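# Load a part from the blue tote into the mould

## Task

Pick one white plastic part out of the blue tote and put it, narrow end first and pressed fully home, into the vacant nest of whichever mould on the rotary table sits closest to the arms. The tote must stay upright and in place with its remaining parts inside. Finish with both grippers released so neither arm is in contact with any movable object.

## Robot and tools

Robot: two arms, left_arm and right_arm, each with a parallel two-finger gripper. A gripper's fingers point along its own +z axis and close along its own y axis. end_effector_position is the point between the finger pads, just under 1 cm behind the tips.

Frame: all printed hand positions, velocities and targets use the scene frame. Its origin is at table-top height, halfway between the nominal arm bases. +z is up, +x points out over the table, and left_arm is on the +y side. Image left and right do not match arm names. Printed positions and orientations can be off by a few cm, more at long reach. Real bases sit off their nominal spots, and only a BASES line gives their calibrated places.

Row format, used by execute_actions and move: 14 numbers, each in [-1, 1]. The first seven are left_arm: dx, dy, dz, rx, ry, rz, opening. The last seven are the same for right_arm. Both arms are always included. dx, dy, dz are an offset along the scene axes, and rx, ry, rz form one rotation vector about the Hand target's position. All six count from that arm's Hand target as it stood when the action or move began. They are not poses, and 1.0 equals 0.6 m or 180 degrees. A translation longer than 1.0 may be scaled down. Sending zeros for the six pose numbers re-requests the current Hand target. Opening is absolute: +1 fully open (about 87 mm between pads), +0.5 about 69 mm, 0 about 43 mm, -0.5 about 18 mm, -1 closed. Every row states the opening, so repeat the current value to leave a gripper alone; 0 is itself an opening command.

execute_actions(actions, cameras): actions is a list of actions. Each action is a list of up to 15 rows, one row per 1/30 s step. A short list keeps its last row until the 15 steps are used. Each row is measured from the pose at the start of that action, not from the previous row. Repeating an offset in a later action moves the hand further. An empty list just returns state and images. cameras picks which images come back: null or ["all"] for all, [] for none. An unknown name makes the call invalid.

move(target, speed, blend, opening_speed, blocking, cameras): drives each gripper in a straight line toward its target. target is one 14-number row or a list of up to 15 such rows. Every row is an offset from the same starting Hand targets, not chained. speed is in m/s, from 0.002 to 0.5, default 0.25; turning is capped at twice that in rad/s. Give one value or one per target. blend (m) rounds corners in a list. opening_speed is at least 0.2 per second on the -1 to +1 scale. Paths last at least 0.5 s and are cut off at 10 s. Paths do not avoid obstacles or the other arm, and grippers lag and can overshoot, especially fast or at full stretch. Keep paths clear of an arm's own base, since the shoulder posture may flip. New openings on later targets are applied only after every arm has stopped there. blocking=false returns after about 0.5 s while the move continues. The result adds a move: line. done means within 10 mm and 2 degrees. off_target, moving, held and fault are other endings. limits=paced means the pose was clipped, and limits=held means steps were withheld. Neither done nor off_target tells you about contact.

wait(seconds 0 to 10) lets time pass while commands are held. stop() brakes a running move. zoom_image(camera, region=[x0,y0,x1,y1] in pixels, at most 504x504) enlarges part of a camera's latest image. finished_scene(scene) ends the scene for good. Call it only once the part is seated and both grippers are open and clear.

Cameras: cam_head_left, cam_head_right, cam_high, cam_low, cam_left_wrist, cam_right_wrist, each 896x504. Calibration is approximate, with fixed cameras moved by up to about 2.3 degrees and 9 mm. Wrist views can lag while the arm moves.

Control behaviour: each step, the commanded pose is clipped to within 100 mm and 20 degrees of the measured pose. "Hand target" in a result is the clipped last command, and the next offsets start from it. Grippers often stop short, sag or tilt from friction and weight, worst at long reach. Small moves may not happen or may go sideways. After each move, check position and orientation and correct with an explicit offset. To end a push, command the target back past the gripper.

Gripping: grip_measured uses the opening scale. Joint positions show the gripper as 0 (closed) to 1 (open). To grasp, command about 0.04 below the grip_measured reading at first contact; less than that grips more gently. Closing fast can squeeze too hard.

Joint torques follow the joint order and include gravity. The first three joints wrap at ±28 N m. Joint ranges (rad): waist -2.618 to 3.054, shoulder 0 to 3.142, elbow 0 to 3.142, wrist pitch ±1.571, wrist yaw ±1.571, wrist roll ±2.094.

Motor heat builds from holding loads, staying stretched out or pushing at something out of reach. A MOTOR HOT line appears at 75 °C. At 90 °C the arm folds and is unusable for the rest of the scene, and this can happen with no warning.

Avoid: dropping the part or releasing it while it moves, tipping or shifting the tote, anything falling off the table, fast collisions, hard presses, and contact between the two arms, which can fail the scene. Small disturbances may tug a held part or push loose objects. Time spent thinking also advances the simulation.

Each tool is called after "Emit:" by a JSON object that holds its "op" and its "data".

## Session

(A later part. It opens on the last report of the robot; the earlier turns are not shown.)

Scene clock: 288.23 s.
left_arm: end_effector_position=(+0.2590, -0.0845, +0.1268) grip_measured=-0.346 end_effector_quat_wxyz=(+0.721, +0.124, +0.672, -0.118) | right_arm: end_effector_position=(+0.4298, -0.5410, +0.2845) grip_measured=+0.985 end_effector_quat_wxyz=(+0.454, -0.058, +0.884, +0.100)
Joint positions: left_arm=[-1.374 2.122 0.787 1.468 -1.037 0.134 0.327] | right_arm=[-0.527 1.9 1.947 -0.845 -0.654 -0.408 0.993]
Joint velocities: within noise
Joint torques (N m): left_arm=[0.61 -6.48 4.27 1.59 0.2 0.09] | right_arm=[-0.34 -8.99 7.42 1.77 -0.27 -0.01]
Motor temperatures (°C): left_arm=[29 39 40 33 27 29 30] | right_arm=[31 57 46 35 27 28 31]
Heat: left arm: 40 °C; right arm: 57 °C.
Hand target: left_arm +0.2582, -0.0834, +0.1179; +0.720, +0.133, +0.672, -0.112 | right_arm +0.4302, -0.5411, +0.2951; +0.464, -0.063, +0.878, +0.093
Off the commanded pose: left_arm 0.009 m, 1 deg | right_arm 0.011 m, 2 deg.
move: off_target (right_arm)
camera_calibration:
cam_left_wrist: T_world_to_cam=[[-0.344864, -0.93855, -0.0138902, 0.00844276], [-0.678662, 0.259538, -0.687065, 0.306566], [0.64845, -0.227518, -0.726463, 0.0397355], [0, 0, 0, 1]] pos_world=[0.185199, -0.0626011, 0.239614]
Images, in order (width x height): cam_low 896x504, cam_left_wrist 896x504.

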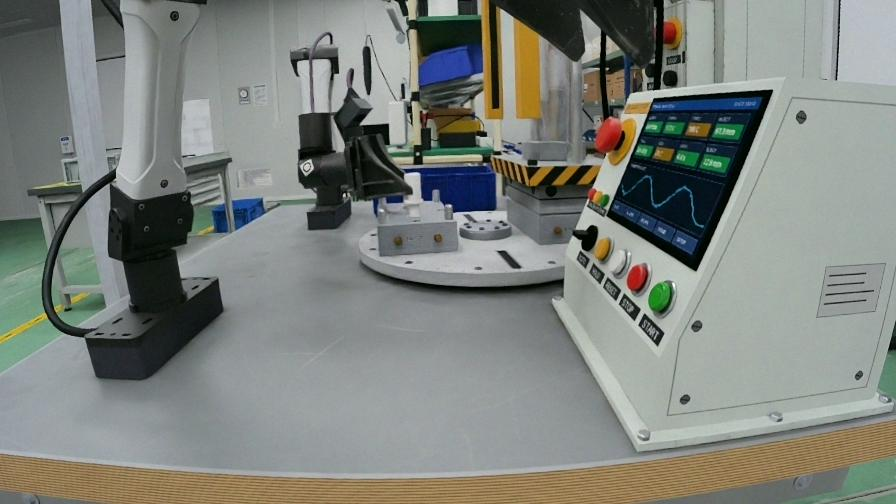

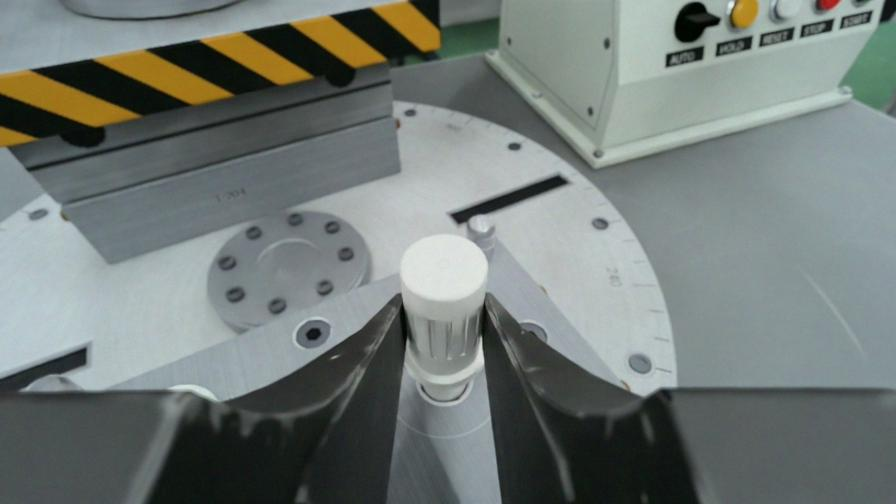

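Emit:
{"op": "move", "data": {"target": [-0.0008,0,-0.012,0,0,0,-0.5,0,0,0,0,0,0,1], "cameras": ["cam_left_wrist","cam_low"], "speed": 0.03}}

Emit:
{"op": "zoom_image", "data": {"camera": "cam_left_wrist", "region": [390, 340, 500, 450]}}

Emit:
{"op": "zoom_image", "data": {"camera": "cam_low", "region": [380, 150, 440, 230]}}

Scene clock: 296.73 s.
left_arm: end_effector_position=(+0.2590, -0.0844, +0.1192) grip_measured=-0.346 end_effector_quat_wxyz=(+0.721, +0.124, +0.672, -0.118) | right_arm: end_effector_position=(+0.4298, -0.5410, +0.2845) grip_measured=+0.985 end_effector_quat_wxyz=(+0.454, -0.058, +0.884, +0.100)
Joint positions: left_arm=[-1.374 2.151 0.787 1.495 -1.037 0.134 0.327] | right_arm=[-0.527 1.9 1.947 -0.845 -0.654 -0.408 0.993]
Joint velocities: within noise
Joint torques (N m): left_arm=[0.5 -6.52 4.18 1.64 0.18 0.1] | right_arm=[-0.34 -9.07 7.39 1.73 -0.24 0]
Motor temperatures (°C): left_arm=[29 40 40 34 27 29 30] | right_arm=[30 57 46 36 27 28 31]
Heat: left arm: 40 °C; right arm: 57 °C.
Hand target: left_arm +0.2577, -0.0834, +0.1106; +0.719, +0.133, +0.672, -0.112 | right_arm +0.4302, -0.5411, +0.2951; +0.464, -0.063, +0.878, +0.093
Off the commanded pose: left_arm 0.009 m, 1 deg | right_arm 0.011 m, 2 deg.
move: off_target (right_arm)
camera_calibration:
cam_left_wrist: T_world_to_cam=[[-0.344867, -0.938534, -0.0148734, 0.00855272], [-0.678806, 0.260311, -0.68663, 0.30139], [0.648297, -0.2267, -0.726855, 0.0344475], [0, 0, 0, 1]] pos_world=[0.185203, -0.0626189, 0.232109]
Images, in order (width x height): cam_low 896x504, cam_left_wrist 896x504.

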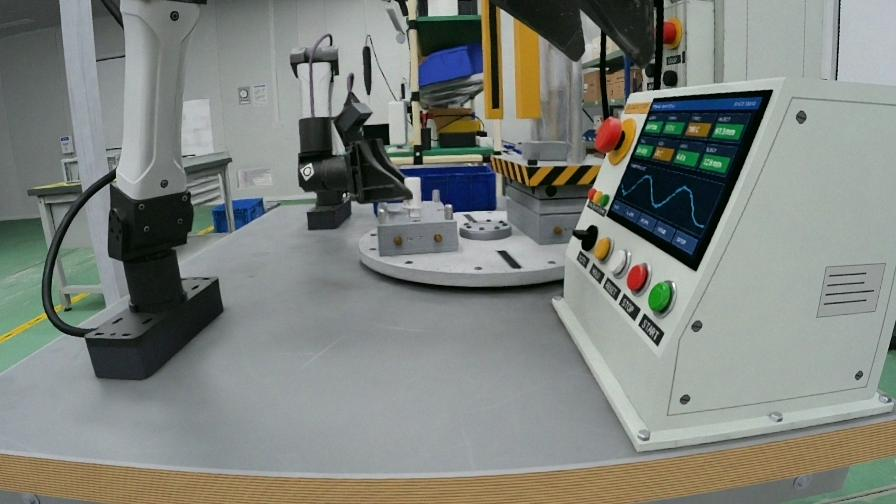

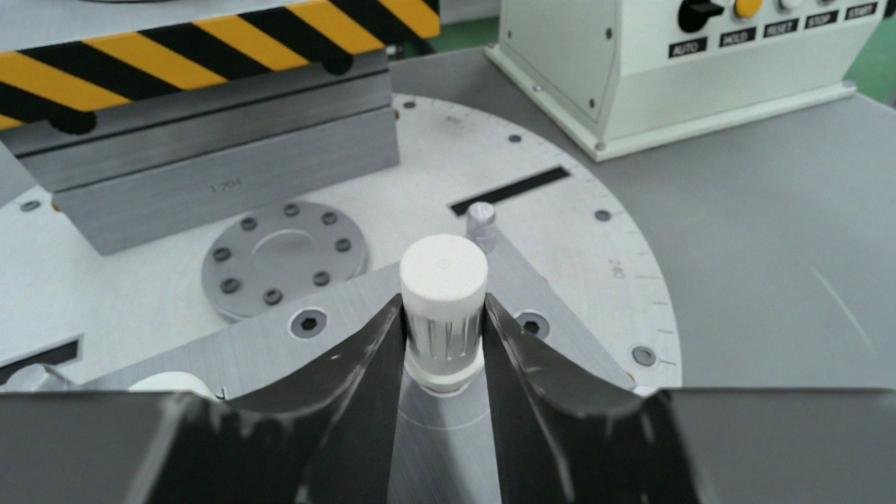

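Scaled by 4.582 from the camera's 896x504 image, which has a finer 1280x720 frame.

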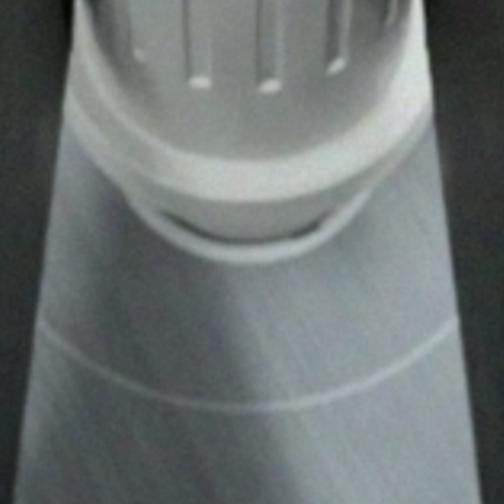

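Scaled by 6.300 from the camera's 896x504 image, which has a finer 1280x720 frame.

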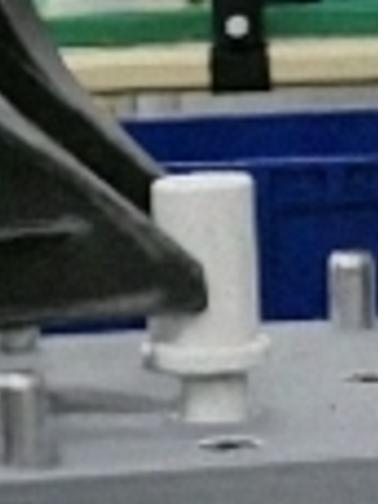

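Emit:
{"op": "move", "data": {"target": [0,0,-0.0125,0,0,0,-0.5,0,0,0,0,0,0,1], "cameras": ["cam_left_wrist","cam_low"], "speed": 0.03}}

Emit:
{"op": "zoom_image", "data": {"camera": "cam_left_wrist", "region": [390, 340, 500, 450]}}

Emit:
{"op": "zoom_image", "data": {"camera": "cam_low", "region": [380, 150, 440, 230]}}

Scene clock: 302.40 s.
left_arm: end_effector_position=(+0.2590, -0.0841, +0.1117) grip_measured=-0.346 end_effector_quat_wxyz=(+0.721, +0.124, +0.672, -0.118) | right_arm: end_effector_position=(+0.4298, -0.5410, +0.2845) grip_measured=+0.985 end_effector_quat_wxyz=(+0.454, -0.058, +0.884, +0.100)
Joint positions: left_arm=[-1.374 2.181 0.787 1.526 -1.037 0.134 0.327] | right_arm=[-0.527 1.9 1.947 -0.845 -0.654 -0.408 0.993]
Joint velocities: within noise
Joint torques (N m): left_arm=[0.47 -6.6 4.21 1.6 0.18 0.09] | right_arm=[-0.38 -8.99 7.31 1.76 -0.24 0.01]
Motor temperatures (°C): left_arm=[29 40 40 34 27 29 30] | right_arm=[30 57 46 36 27 28 31]
Heat: left arm: 40 °C; right arm: 57 °C.
Hand target: left_arm +0.2577, -0.0834, +0.1032; +0.720, +0.133, +0.672, -0.112 | right_arm +0.4302, -0.5411, +0.2951; +0.464, -0.063, +0.878, +0.093
Off the commanded pose: left_arm 0.009 m, 1 deg | right_arm 0.011 m, 2 deg.
move: off_target (right_arm)
camera_calibration:
cam_left_wrist: T_world_to_cam=[[-0.344865, -0.938544, -0.014218, 0.0086259], [-0.67871, 0.259796, -0.68692, 0.296076], [0.648399, -0.227245, -0.726594, 0.0289839], [0, 0, 0, 1]] pos_world=[0.185131, -0.0622371, 0.224563]
Images, in order (width x height): cam_low 896x504, cam_left_wrist 896x504.

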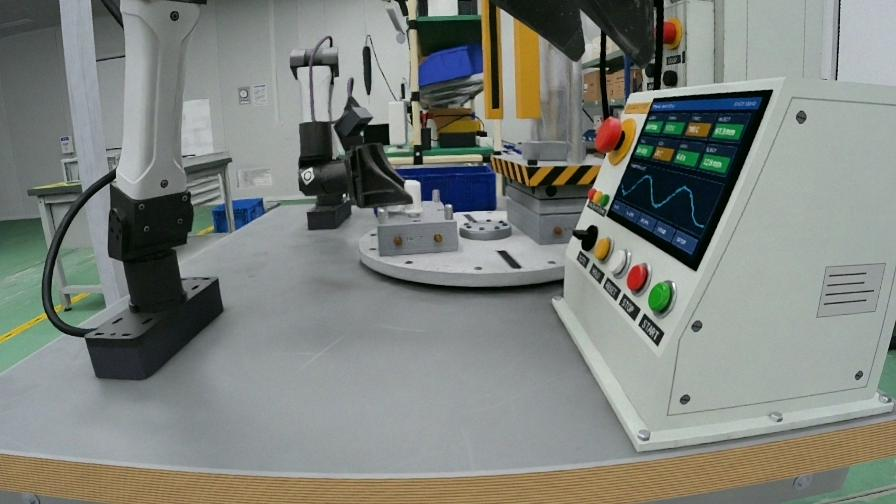

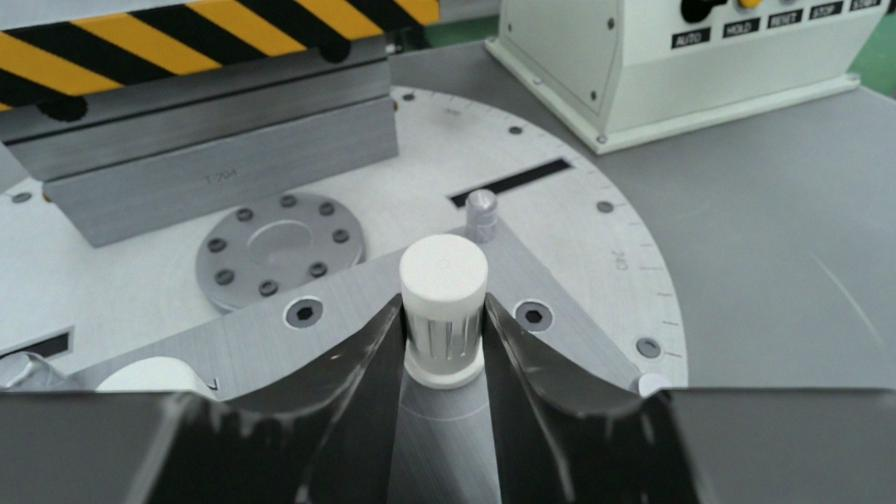

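Scaled by 4.582 from the camera's 896x504 image, which has a finer 1280x720 frame.

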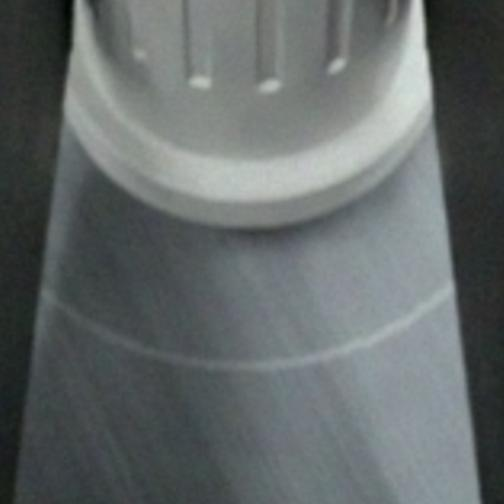

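Scaled by 6.300 from the camera's 896x504 image, which has a finer 1280x720 frame.

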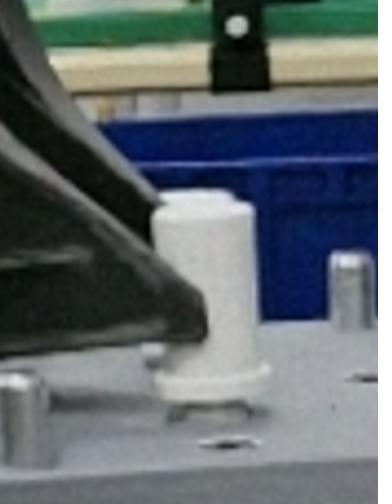

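Emit:
{"op": "move", "data": {"target": [0,0,-0.006,0,0,0,-0.5,0,0,0,0,0,0,1], "cameras": ["cam_low"], "speed": 0.03}}

Emit:
{"op": "zoom_image", "data": {"camera": "cam_low", "region": [380, 150, 440, 230]}}

Scene clock: 308.00 s.
left_arm: end_effector_position=(+0.2589, -0.0839, +0.1083) grip_measured=-0.346 end_effector_quat_wxyz=(+0.721, +0.124, +0.671, -0.119) | right_arm: end_effector_position=(+0.4298, -0.5410, +0.2845) grip_measured=+0.985 end_effector_quat_wxyz=(+0.454, -0.058, +0.884, +0.100)
Joint positions: left_arm=[-1.374 2.196 0.787 1.542 -1.037 0.134 0.327] | right_arm=[-0.527 1.9 1.947 -0.845 -0.654 -0.408 0.993]
Joint velocities: within noise
Joint torques (N m): left_arm=[0.51 -6.53 4.26 1.58 0.18 0.09] | right_arm=[-0.39 -9.01 7.35 1.73 -0.22 -0.03]
Motor temperatures (°C): left_arm=[29 40 40 34 27 29 30] | right_arm=[30 57 46 36 27 28 31]
Heat: left arm: 40 °C; right arm: 57 °C.
Hand target: left_arm +0.2577, -0.0834, +0.0996; +0.720, +0.133, +0.672, -0.112 | right_arm +0.4302, -0.5411, +0.2951; +0.464, -0.063, +0.878, +0.093
Off the commanded pose: left_arm 0.009 m, 1 deg | right_arm 0.011 m, 2 deg.
move: off_target (right_arm)
Images, in order (width x height): cam_low 896x504.

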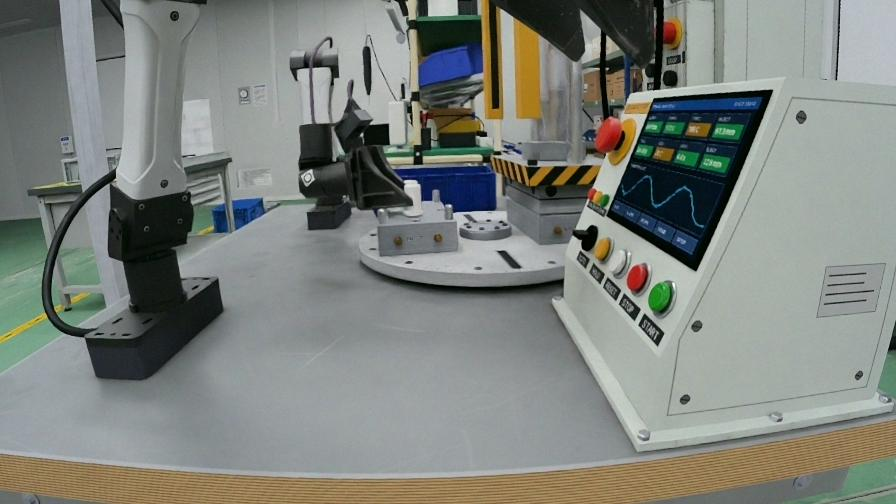

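Scaled by 6.300 from the camera's 896x504 image, which has a finer 1280x720 frame.

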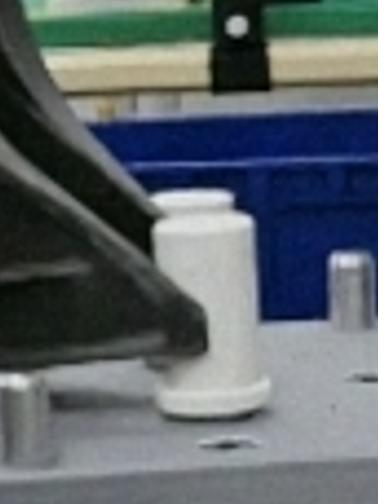

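Emit:
{"op": "move", "data": {"target": [0,0,-0.007,0,0,0,-0.5,0,0,0,0,0,0,1], "cameras": ["cam_low","cam_left_wrist"], "speed": 0.02}}

Emit:
{"op": "zoom_image", "data": {"camera": "cam_low", "region": [380, 150, 440, 230]}}

Scene clock: 316.10 s.
left_arm: end_effector_position=(+0.2588, -0.0839, +0.1054) grip_measured=-0.346 end_effector_quat_wxyz=(+0.721, +0.125, +0.671, -0.119) | right_arm: end_effector_position=(+0.4298, -0.5410, +0.2845) grip_measured=+0.985 end_effector_quat_wxyz=(+0.454, -0.058, +0.884, +0.100)
Joint positions: left_arm=[-1.374 2.207 0.787 1.552 -1.035 0.134 0.327] | right_arm=[-0.527 1.9 1.947 -0.845 -0.654 -0.408 0.993]
Joint velocities: within noise
Joint torques (N m): left_arm=[0.49 -6.48 4.31 1.5 0.16 0.03] | right_arm=[-0.25 -8.94 7.28 1.78 -0.21 0]
Motor temperatures (°C): left_arm=[29 40 40 34 27 29 30] | right_arm=[30 57 46 36 27 28 31]
Heat: left arm: 40 °C; right arm: 57 °C.
Hand target: left_arm +0.2577, -0.0834, +0.0954; +0.720, +0.133, +0.672, -0.112 | right_arm +0.4302, -0.5411, +0.2951; +0.464, -0.063, +0.878, +0.093
Off the commanded pose: left_arm 0.010 m, 1 deg | right_arm 0.011 m, 2 deg.
joint sent to its limit (left arm) — joint 4 (wrist pitch), upper limit. The joint targets still meet the commanded pose.
move: off_target (right_arm)
camera_calibration:
cam_left_wrist: T_world_to_cam=[[-0.346281, -0.938027, -0.0139934, 0.00902974], [-0.678132, 0.26059, -0.68719, 0.291549], [0.648249, -0.228471, -0.726343, 0.0244742], [0, 0, 0, 1]] pos_world=[0.18497, -0.061913, 0.218252]
Images, in order (width x height): cam_low 896x504, cam_left_wrist 896x504.

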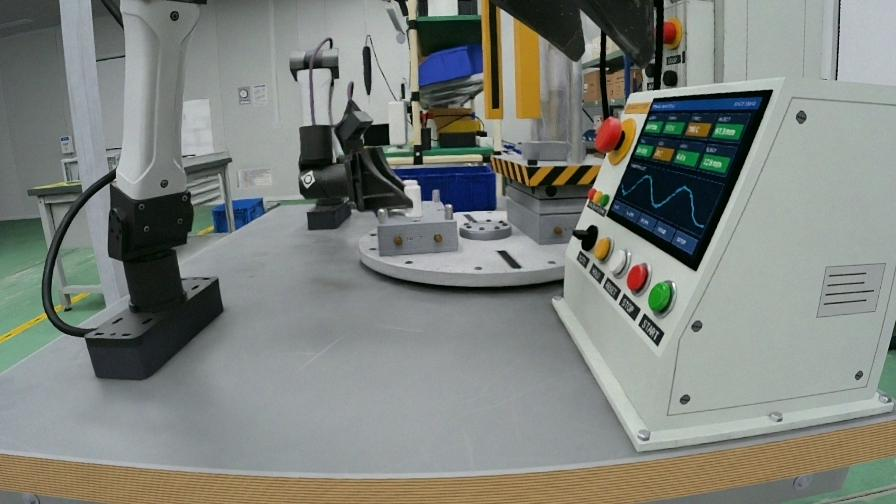

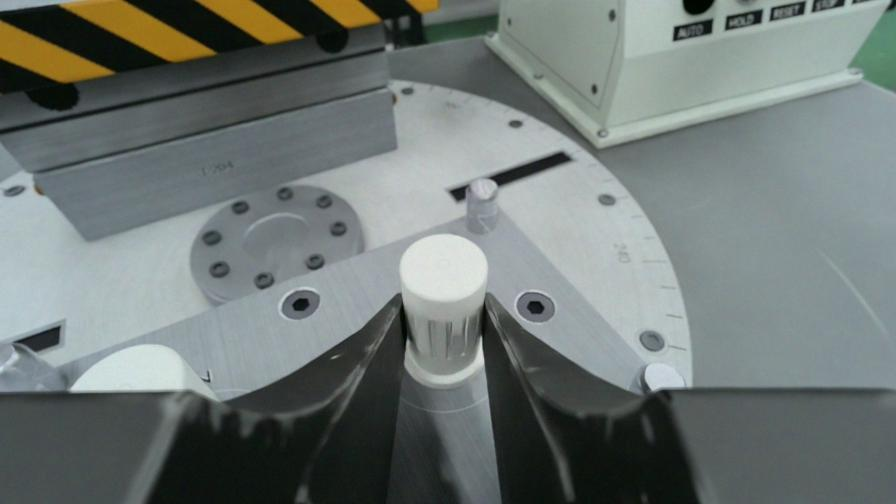

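Scaled by 6.300 from the camera's 896x504 image, which has a finer 1280x720 frame.

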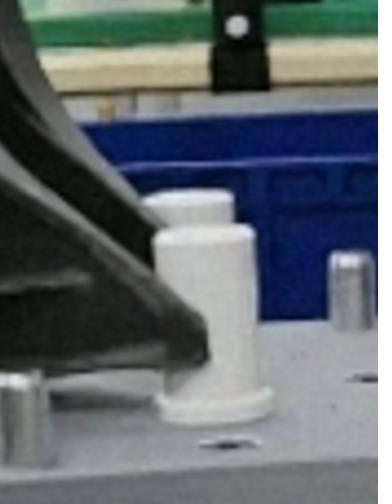

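Emit:
{"op": "move", "data": {"target": [0,0,-0.009,0,0,0,-0.5,0,0,0,0,0,0,1], "cameras": ["cam_low","cam_left_wrist"], "speed": 0.02}}

Emit:
{"op": "zoom_image", "data": {"camera": "cam_low", "region": [380, 150, 440, 230]}}

Emit:
{"op": "zoom_image", "data": {"camera": "cam_left_wrist", "region": [390, 340, 500, 450]}}

Scene clock: 323.97 s.
left_arm: end_effector_position=(+0.2588, -0.0840, +0.1050) grip_measured=-0.346 end_effector_quat_wxyz=(+0.721, +0.123, +0.671, -0.121) | right_arm: end_effector_position=(+0.4298, -0.5410, +0.2845) grip_measured=+0.985 end_effector_quat_wxyz=(+0.454, -0.058, +0.884, +0.100)
Joint positions: left_arm=[-1.374 2.211 0.787 1.56 -1.035 0.133 0.327] | right_arm=[-0.527 1.9 1.947 -0.845 -0.654 -0.408 0.993]
Joint velocities: within noise
Joint torques (N m): left_arm=[0.53 -5.79 4.41 1.43 0.16 -0.07] | right_arm=[-0.32 -8.99 7.27 1.74 -0.23 0.01]
Motor temperatures (°C): left_arm=[29 40 40 34 27 29 30] | right_arm=[30 57 46 36 27 28 31]
Heat: left arm: 40 °C; right arm: 57 °C.
Hand target: left_arm +0.2577, -0.0834, +0.0900; +0.719, +0.133, +0.672, -0.112 | right_arm +0.4302, -0.5411, +0.2951; +0.464, -0.063, +0.878, +0.093
Off the commanded pose: left_arm 0.015 m, 2 deg | right_arm 0.011 m, 2 deg.
joint read past its limit (left arm) — joint 4 (wrist pitch), upper limit.
joint sent to its limit (left arm) — joint 4 (wrist pitch), upper limit. The joint targets still meet the commanded pose.
move: off_target (left_arm, right_arm)
camera_calibration:
cam_left_wrist: T_world_to_cam=[[-0.34635, -0.93806, -0.00924972, 0.00849956], [-0.677848, 0.257067, -0.688795, 0.291086], [0.648509, -0.232294, -0.724897, 0.0236614], [0, 0, 0, 1]] pos_world=[0.184911, -0.061359, 0.217729]
Images, in order (width x height): cam_low 896x504, cam_left_wrist 896x504.

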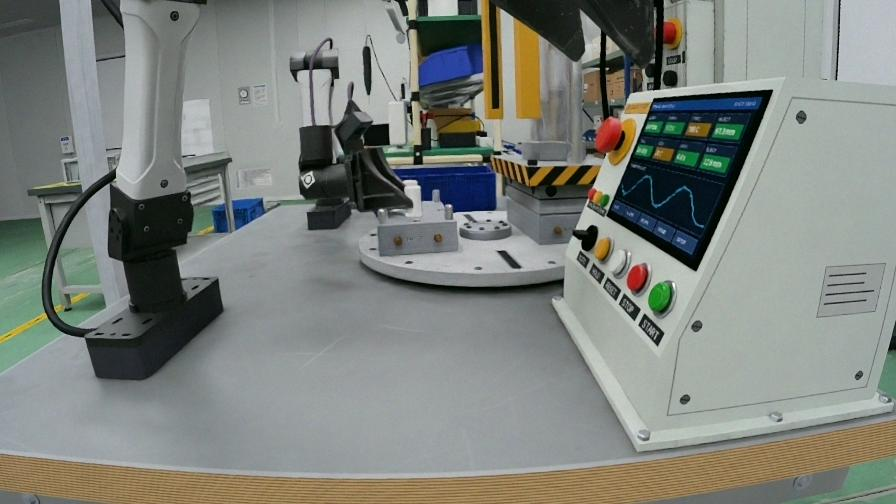

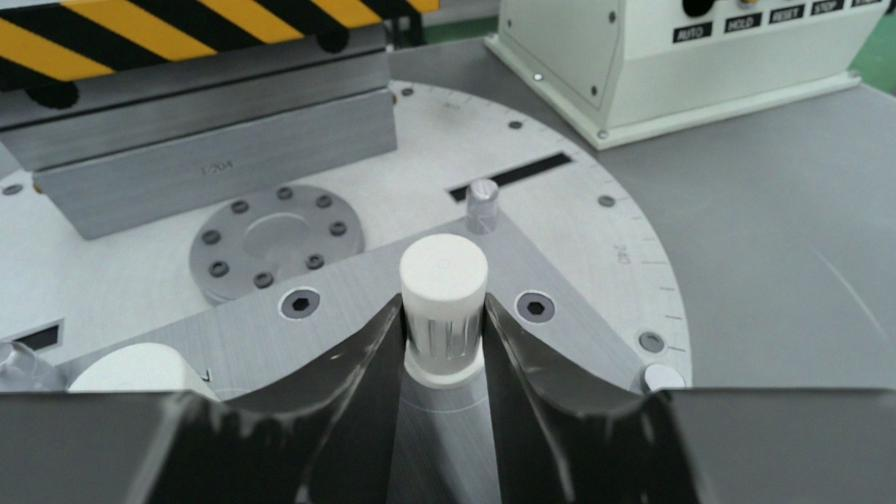

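Scaled by 6.300 from the camera's 896x504 image, which has a finer 1280x720 frame.

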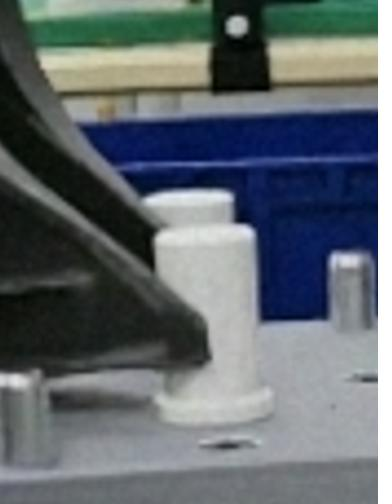

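Scaled by 4.582 from the camera's 896x504 image, which has a finer 1280x720 frame.

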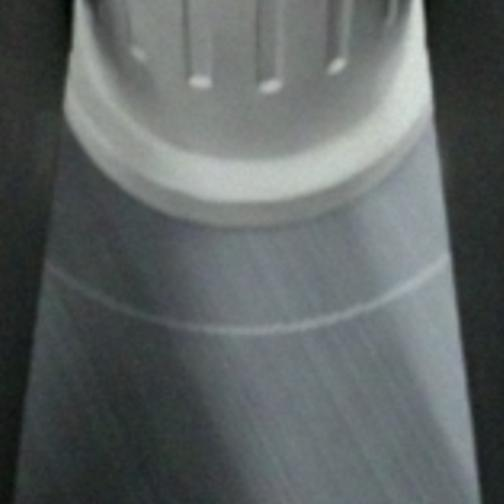

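Emit:
{"op": "move", "data": {"target": [0,0,0.0095,0,0,0,-0.5,0,0,0,0,0,0,1], "cameras": [], "speed": 0.02}}

Emit:
{"op": "move", "data": {"target": [0,0,0,0,0,0,0.2,0,0,0,0,0,0,1], "cameras": ["cam_low","cam_left_wrist"], "opening_speed": 0.5}}

Emit:
{"op": "zoom_image", "data": {"camera": "cam_low", "region": [380, 150, 440, 230]}}

Scene clock: 351.73 s.
left_arm: end_effector_position=(+0.2588, -0.0840, +0.1050) grip_measured=-0.346 end_effector_quat_wxyz=(+0.721, +0.123, +0.671, -0.121) | right_arm: end_effector_position=(+0.4298, -0.5410, +0.2845) grip_measured=+0.985 end_effector_quat_wxyz=(+0.454, -0.058, +0.884, +0.100)
Joint positions: left_arm=[-1.374 2.211 0.787 1.56 -1.035 0.133 0.327] | right_arm=[-0.527 1.9 1.947 -0.845 -0.654 -0.408 0.993]
Joint velocities: within noise
Joint torques (N m): left_arm=[0.54 -6.8 4.3 1.43 0.17 0.06] | right_arm=[-0.4 -8.94 7.31 1.75 -0.23 0]
Motor temperatures (°C): left_arm=[29 39 39 35 27 29 30] | right_arm=[30 58 46 36 27 28 31]
Heat: left arm: 39 °C; right arm: 58 °C.
Hand target: left_arm +0.2577, -0.0834, +0.0957; +0.719, +0.133, +0.672, -0.112 | right_arm +0.4302, -0.5411, +0.2951; +0.464, -0.063, +0.878, +0.093
Off the commanded pose: left_arm 0.009 m, 2 deg | right_arm 0.011 m, 2 deg.
joint read past its limit (left arm) — joint 4 (wrist pitch), upper limit.
joint sent to its limit (left arm) — joint 4 (wrist pitch), upper limit. The joint targets still meet the commanded pose.
move: off_target (right_arm)
No camera images: "cameras" was empty.

Scene clock: 353.33 s.
left_arm: end_effector_position=(+0.2588, -0.0839, +0.1050) grip_measured=+0.200 end_effector_quat_wxyz=(+0.721, +0.122, +0.671, -0.121) | right_arm: end_effector_position=(+0.4298, -0.5410, +0.2845) grip_measured=+0.985 end_effector_quat_wxyz=(+0.454, -0.058, +0.884, +0.100)
Joint positions: left_arm=[-1.374 2.211 0.787 1.56 -1.036 0.133 0.6] | right_arm=[-0.527 1.9 1.947 -0.845 -0.654 -0.408 0.993]
Joint velocities: within noise
Joint torques (N m): left_arm=[0.47 -6.8 4.34 1.43 0.17 0.06] | right_arm=[-0.29 -8.99 7.31 1.74 -0.22 -0.01]
Motor temperatures (°C): left_arm=[29 39 39 35 27 29 30] | right_arm=[30 58 46 36 27 28 31]
Heat: left arm: 39 °C; right arm: 58 °C.
Hand target: left_arm +0.2577, -0.0834, +0.0957; +0.720, +0.133, +0.672, -0.112 | right_arm +0.4302, -0.5411, +0.2951; +0.464, -0.063, +0.878, +0.093
Off the commanded pose: left_arm 0.009 m, 2 deg | right_arm 0.011 m, 2 deg.
joint read past its limit (left arm) — joint 4 (wrist pitch), upper limit.
joint sent to its limit (left arm) — joint 4 (wrist pitch), upper limit. The joint targets still meet the commanded pose.
move: off_target (right_arm)
camera_calibration:
cam_left_wrist: T_world_to_cam=[[-0.346022, -0.938185, -0.00884255, 0.00841192], [-0.678063, 0.256575, -0.688767, 0.29109], [0.64846, -0.232333, -0.724929, 0.0236691], [0, 0, 0, 1]] pos_world=[0.184939, -0.0612954, 0.217726]
Images, in order (width x height): cam_low 896x504, cam_left_wrist 896x504.

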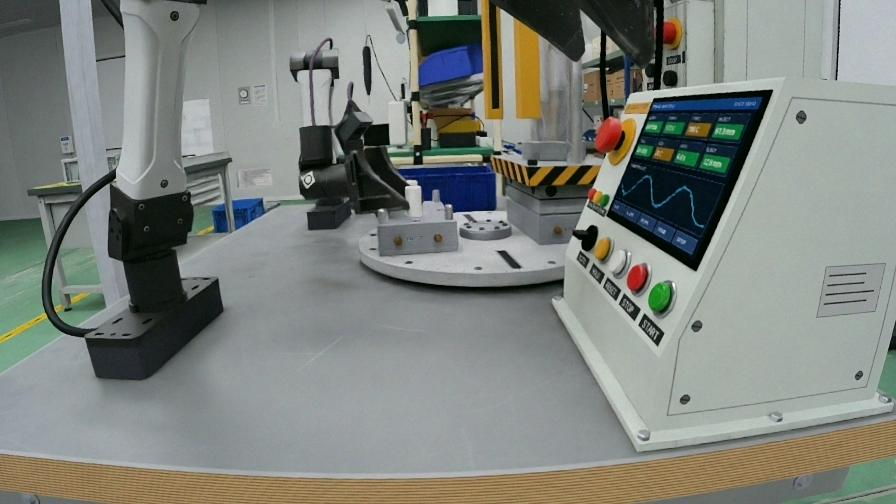

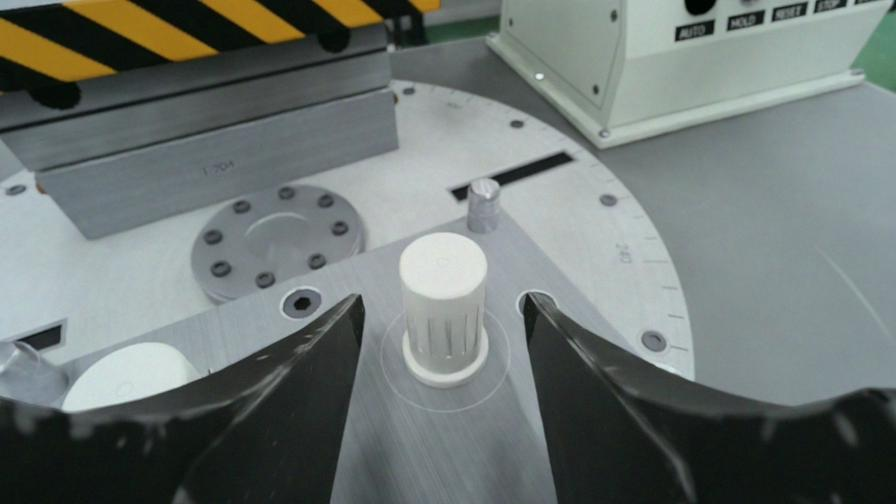

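Scaled by 6.300 from the camera's 896x504 image, which has a finer 1280x720 frame.

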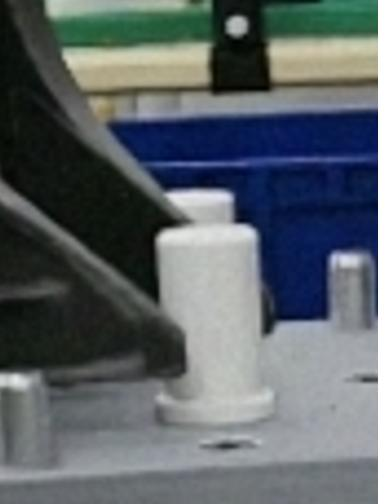

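Emit:
{"op": "move", "data": {"target": [[0,0,0.10,0,0,0,0.2,0,0,0,0,0,0,1],[-0.1,0.05,0.25,0,0,0,0.2,0,0,0,0,0,0,1]], "speed": [0.06,0.2], "blend": 0.02}}

Emit:
{"op": "zoom_image", "data": {"camera": "cam_low", "region": [350, 150, 530, 280]}}

Emit:
{"op": "zoom_image", "data": {"camera": "cam_left_wrist", "region": [250, 200, 650, 504]}}

Scene clock: 366.63 s.
left_arm: end_effector_position=(+0.1991, -0.0567, +0.2379) grip_measured=+0.200 end_effector_quat_wxyz=(+0.720, +0.144, +0.671, -0.106) | right_arm: end_effector_position=(+0.4298, -0.5410, +0.2845) grip_measured=+0.985 end_effector_quat_wxyz=(+0.454, -0.058, +0.884, +0.100)
Joint positions: left_arm=[-1.545 1.642 0.755 1.045 -1.195 0.213 0.6] | right_arm=[-0.527 1.9 1.947 -0.845 -0.654 -0.408 0.993]
Joint velocities: within noise
Joint torques (N m): left_arm=[0.35 -8.1 7.13 1.25 0.06 -0.1] | right_arm=[-0.36 -9.06 7.27 1.75 -0.22 -0.03]
Motor temperatures (°C): left_arm=[29 39 39 35 27 29 30] | right_arm=[30 58 46 36 27 28 31]
Heat: left arm: 39 °C; right arm: 58 °C.
Hand target: left_arm +0.1977, -0.0534, +0.2457; +0.720, +0.133, +0.672, -0.112 | right_arm +0.4302, -0.5411, +0.2951; +0.464, -0.063, +0.878, +0.093
Off the commanded pose: left_arm 0.009 m, 1 deg | right_arm 0.011 m, 2 deg.
move: off_target (right_arm)
camera_calibration:
cam_left_wrist: T_world_to_cam=[[-0.354049, -0.933386, -0.0586412, 0.0281811], [-0.671177, 0.297254, -0.679088, 0.333768], [0.651283, -0.201072, -0.73171, 0.16787], [0, 0, 0, 1]] pos_world=[0.124664, -0.039156, 0.351143]

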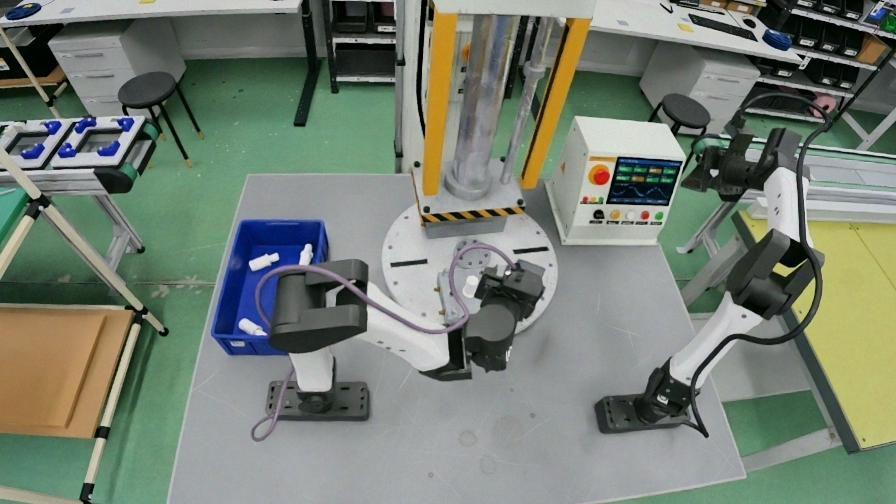

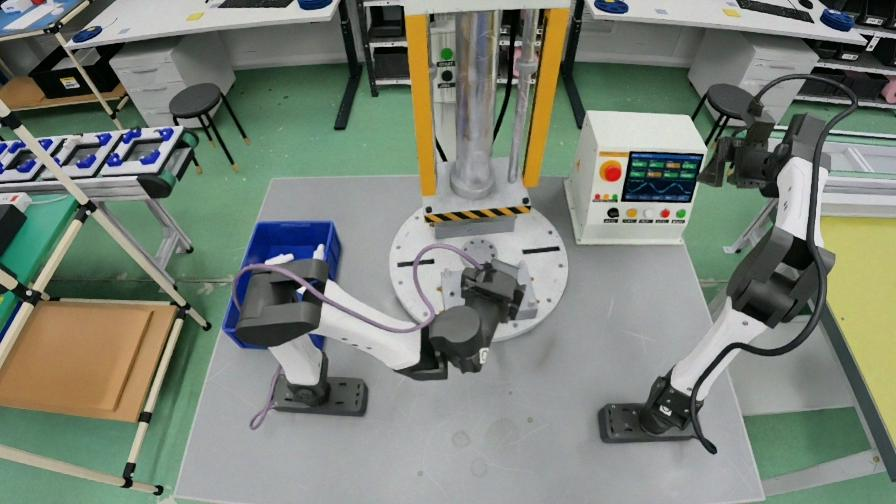

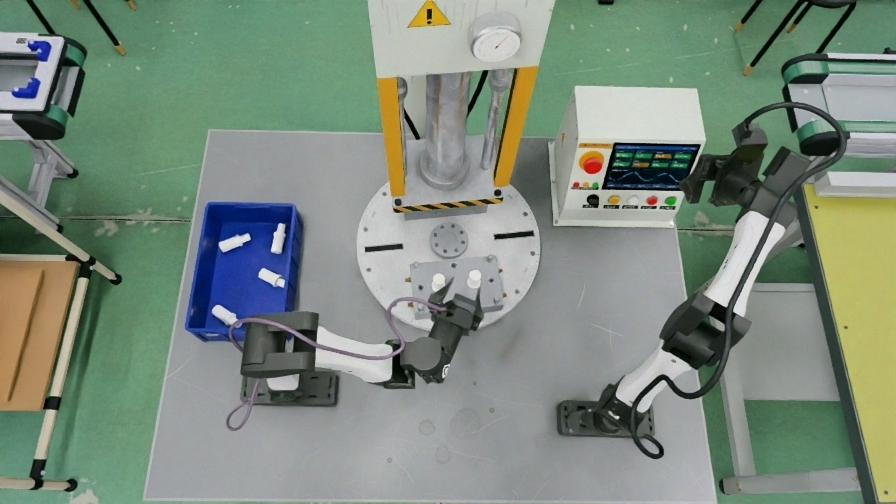

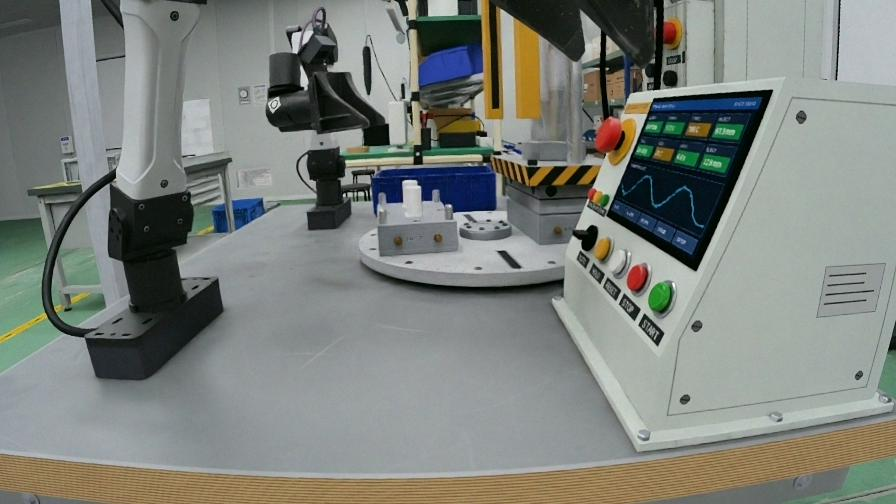

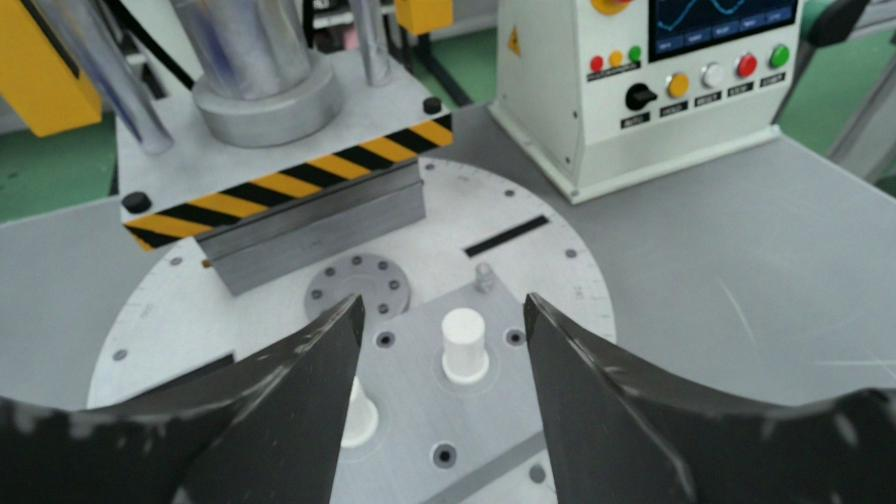

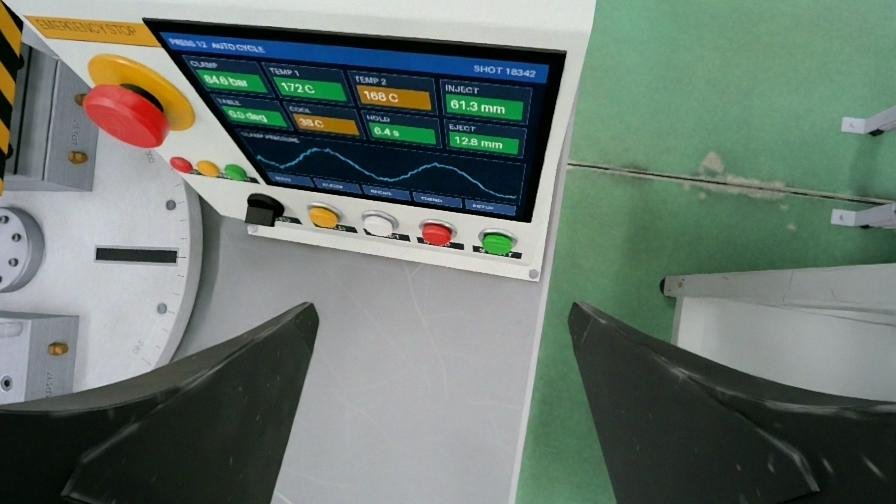

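Scaled by 2.800 from the camera's 896x504 image, which has a finer 1280x720 frame.

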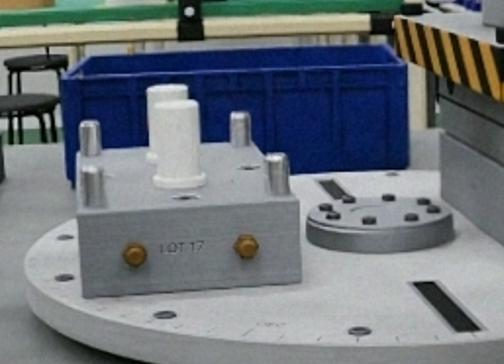

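Scaled by 1.260 from the camera's 896x504 image, which has a finer 1280x720 frame.

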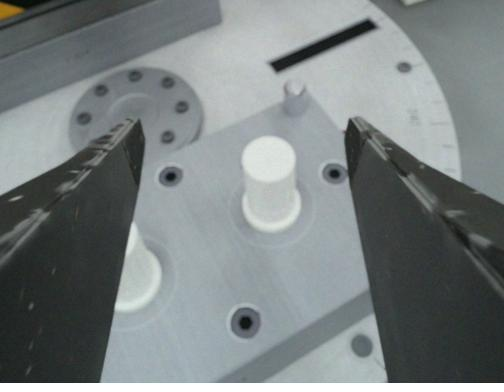

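Seated and parallel with its neighbour.

Emit:
{"op": "finished_scene", "data": {"scene": 1}}

The scene is finished: the task was done.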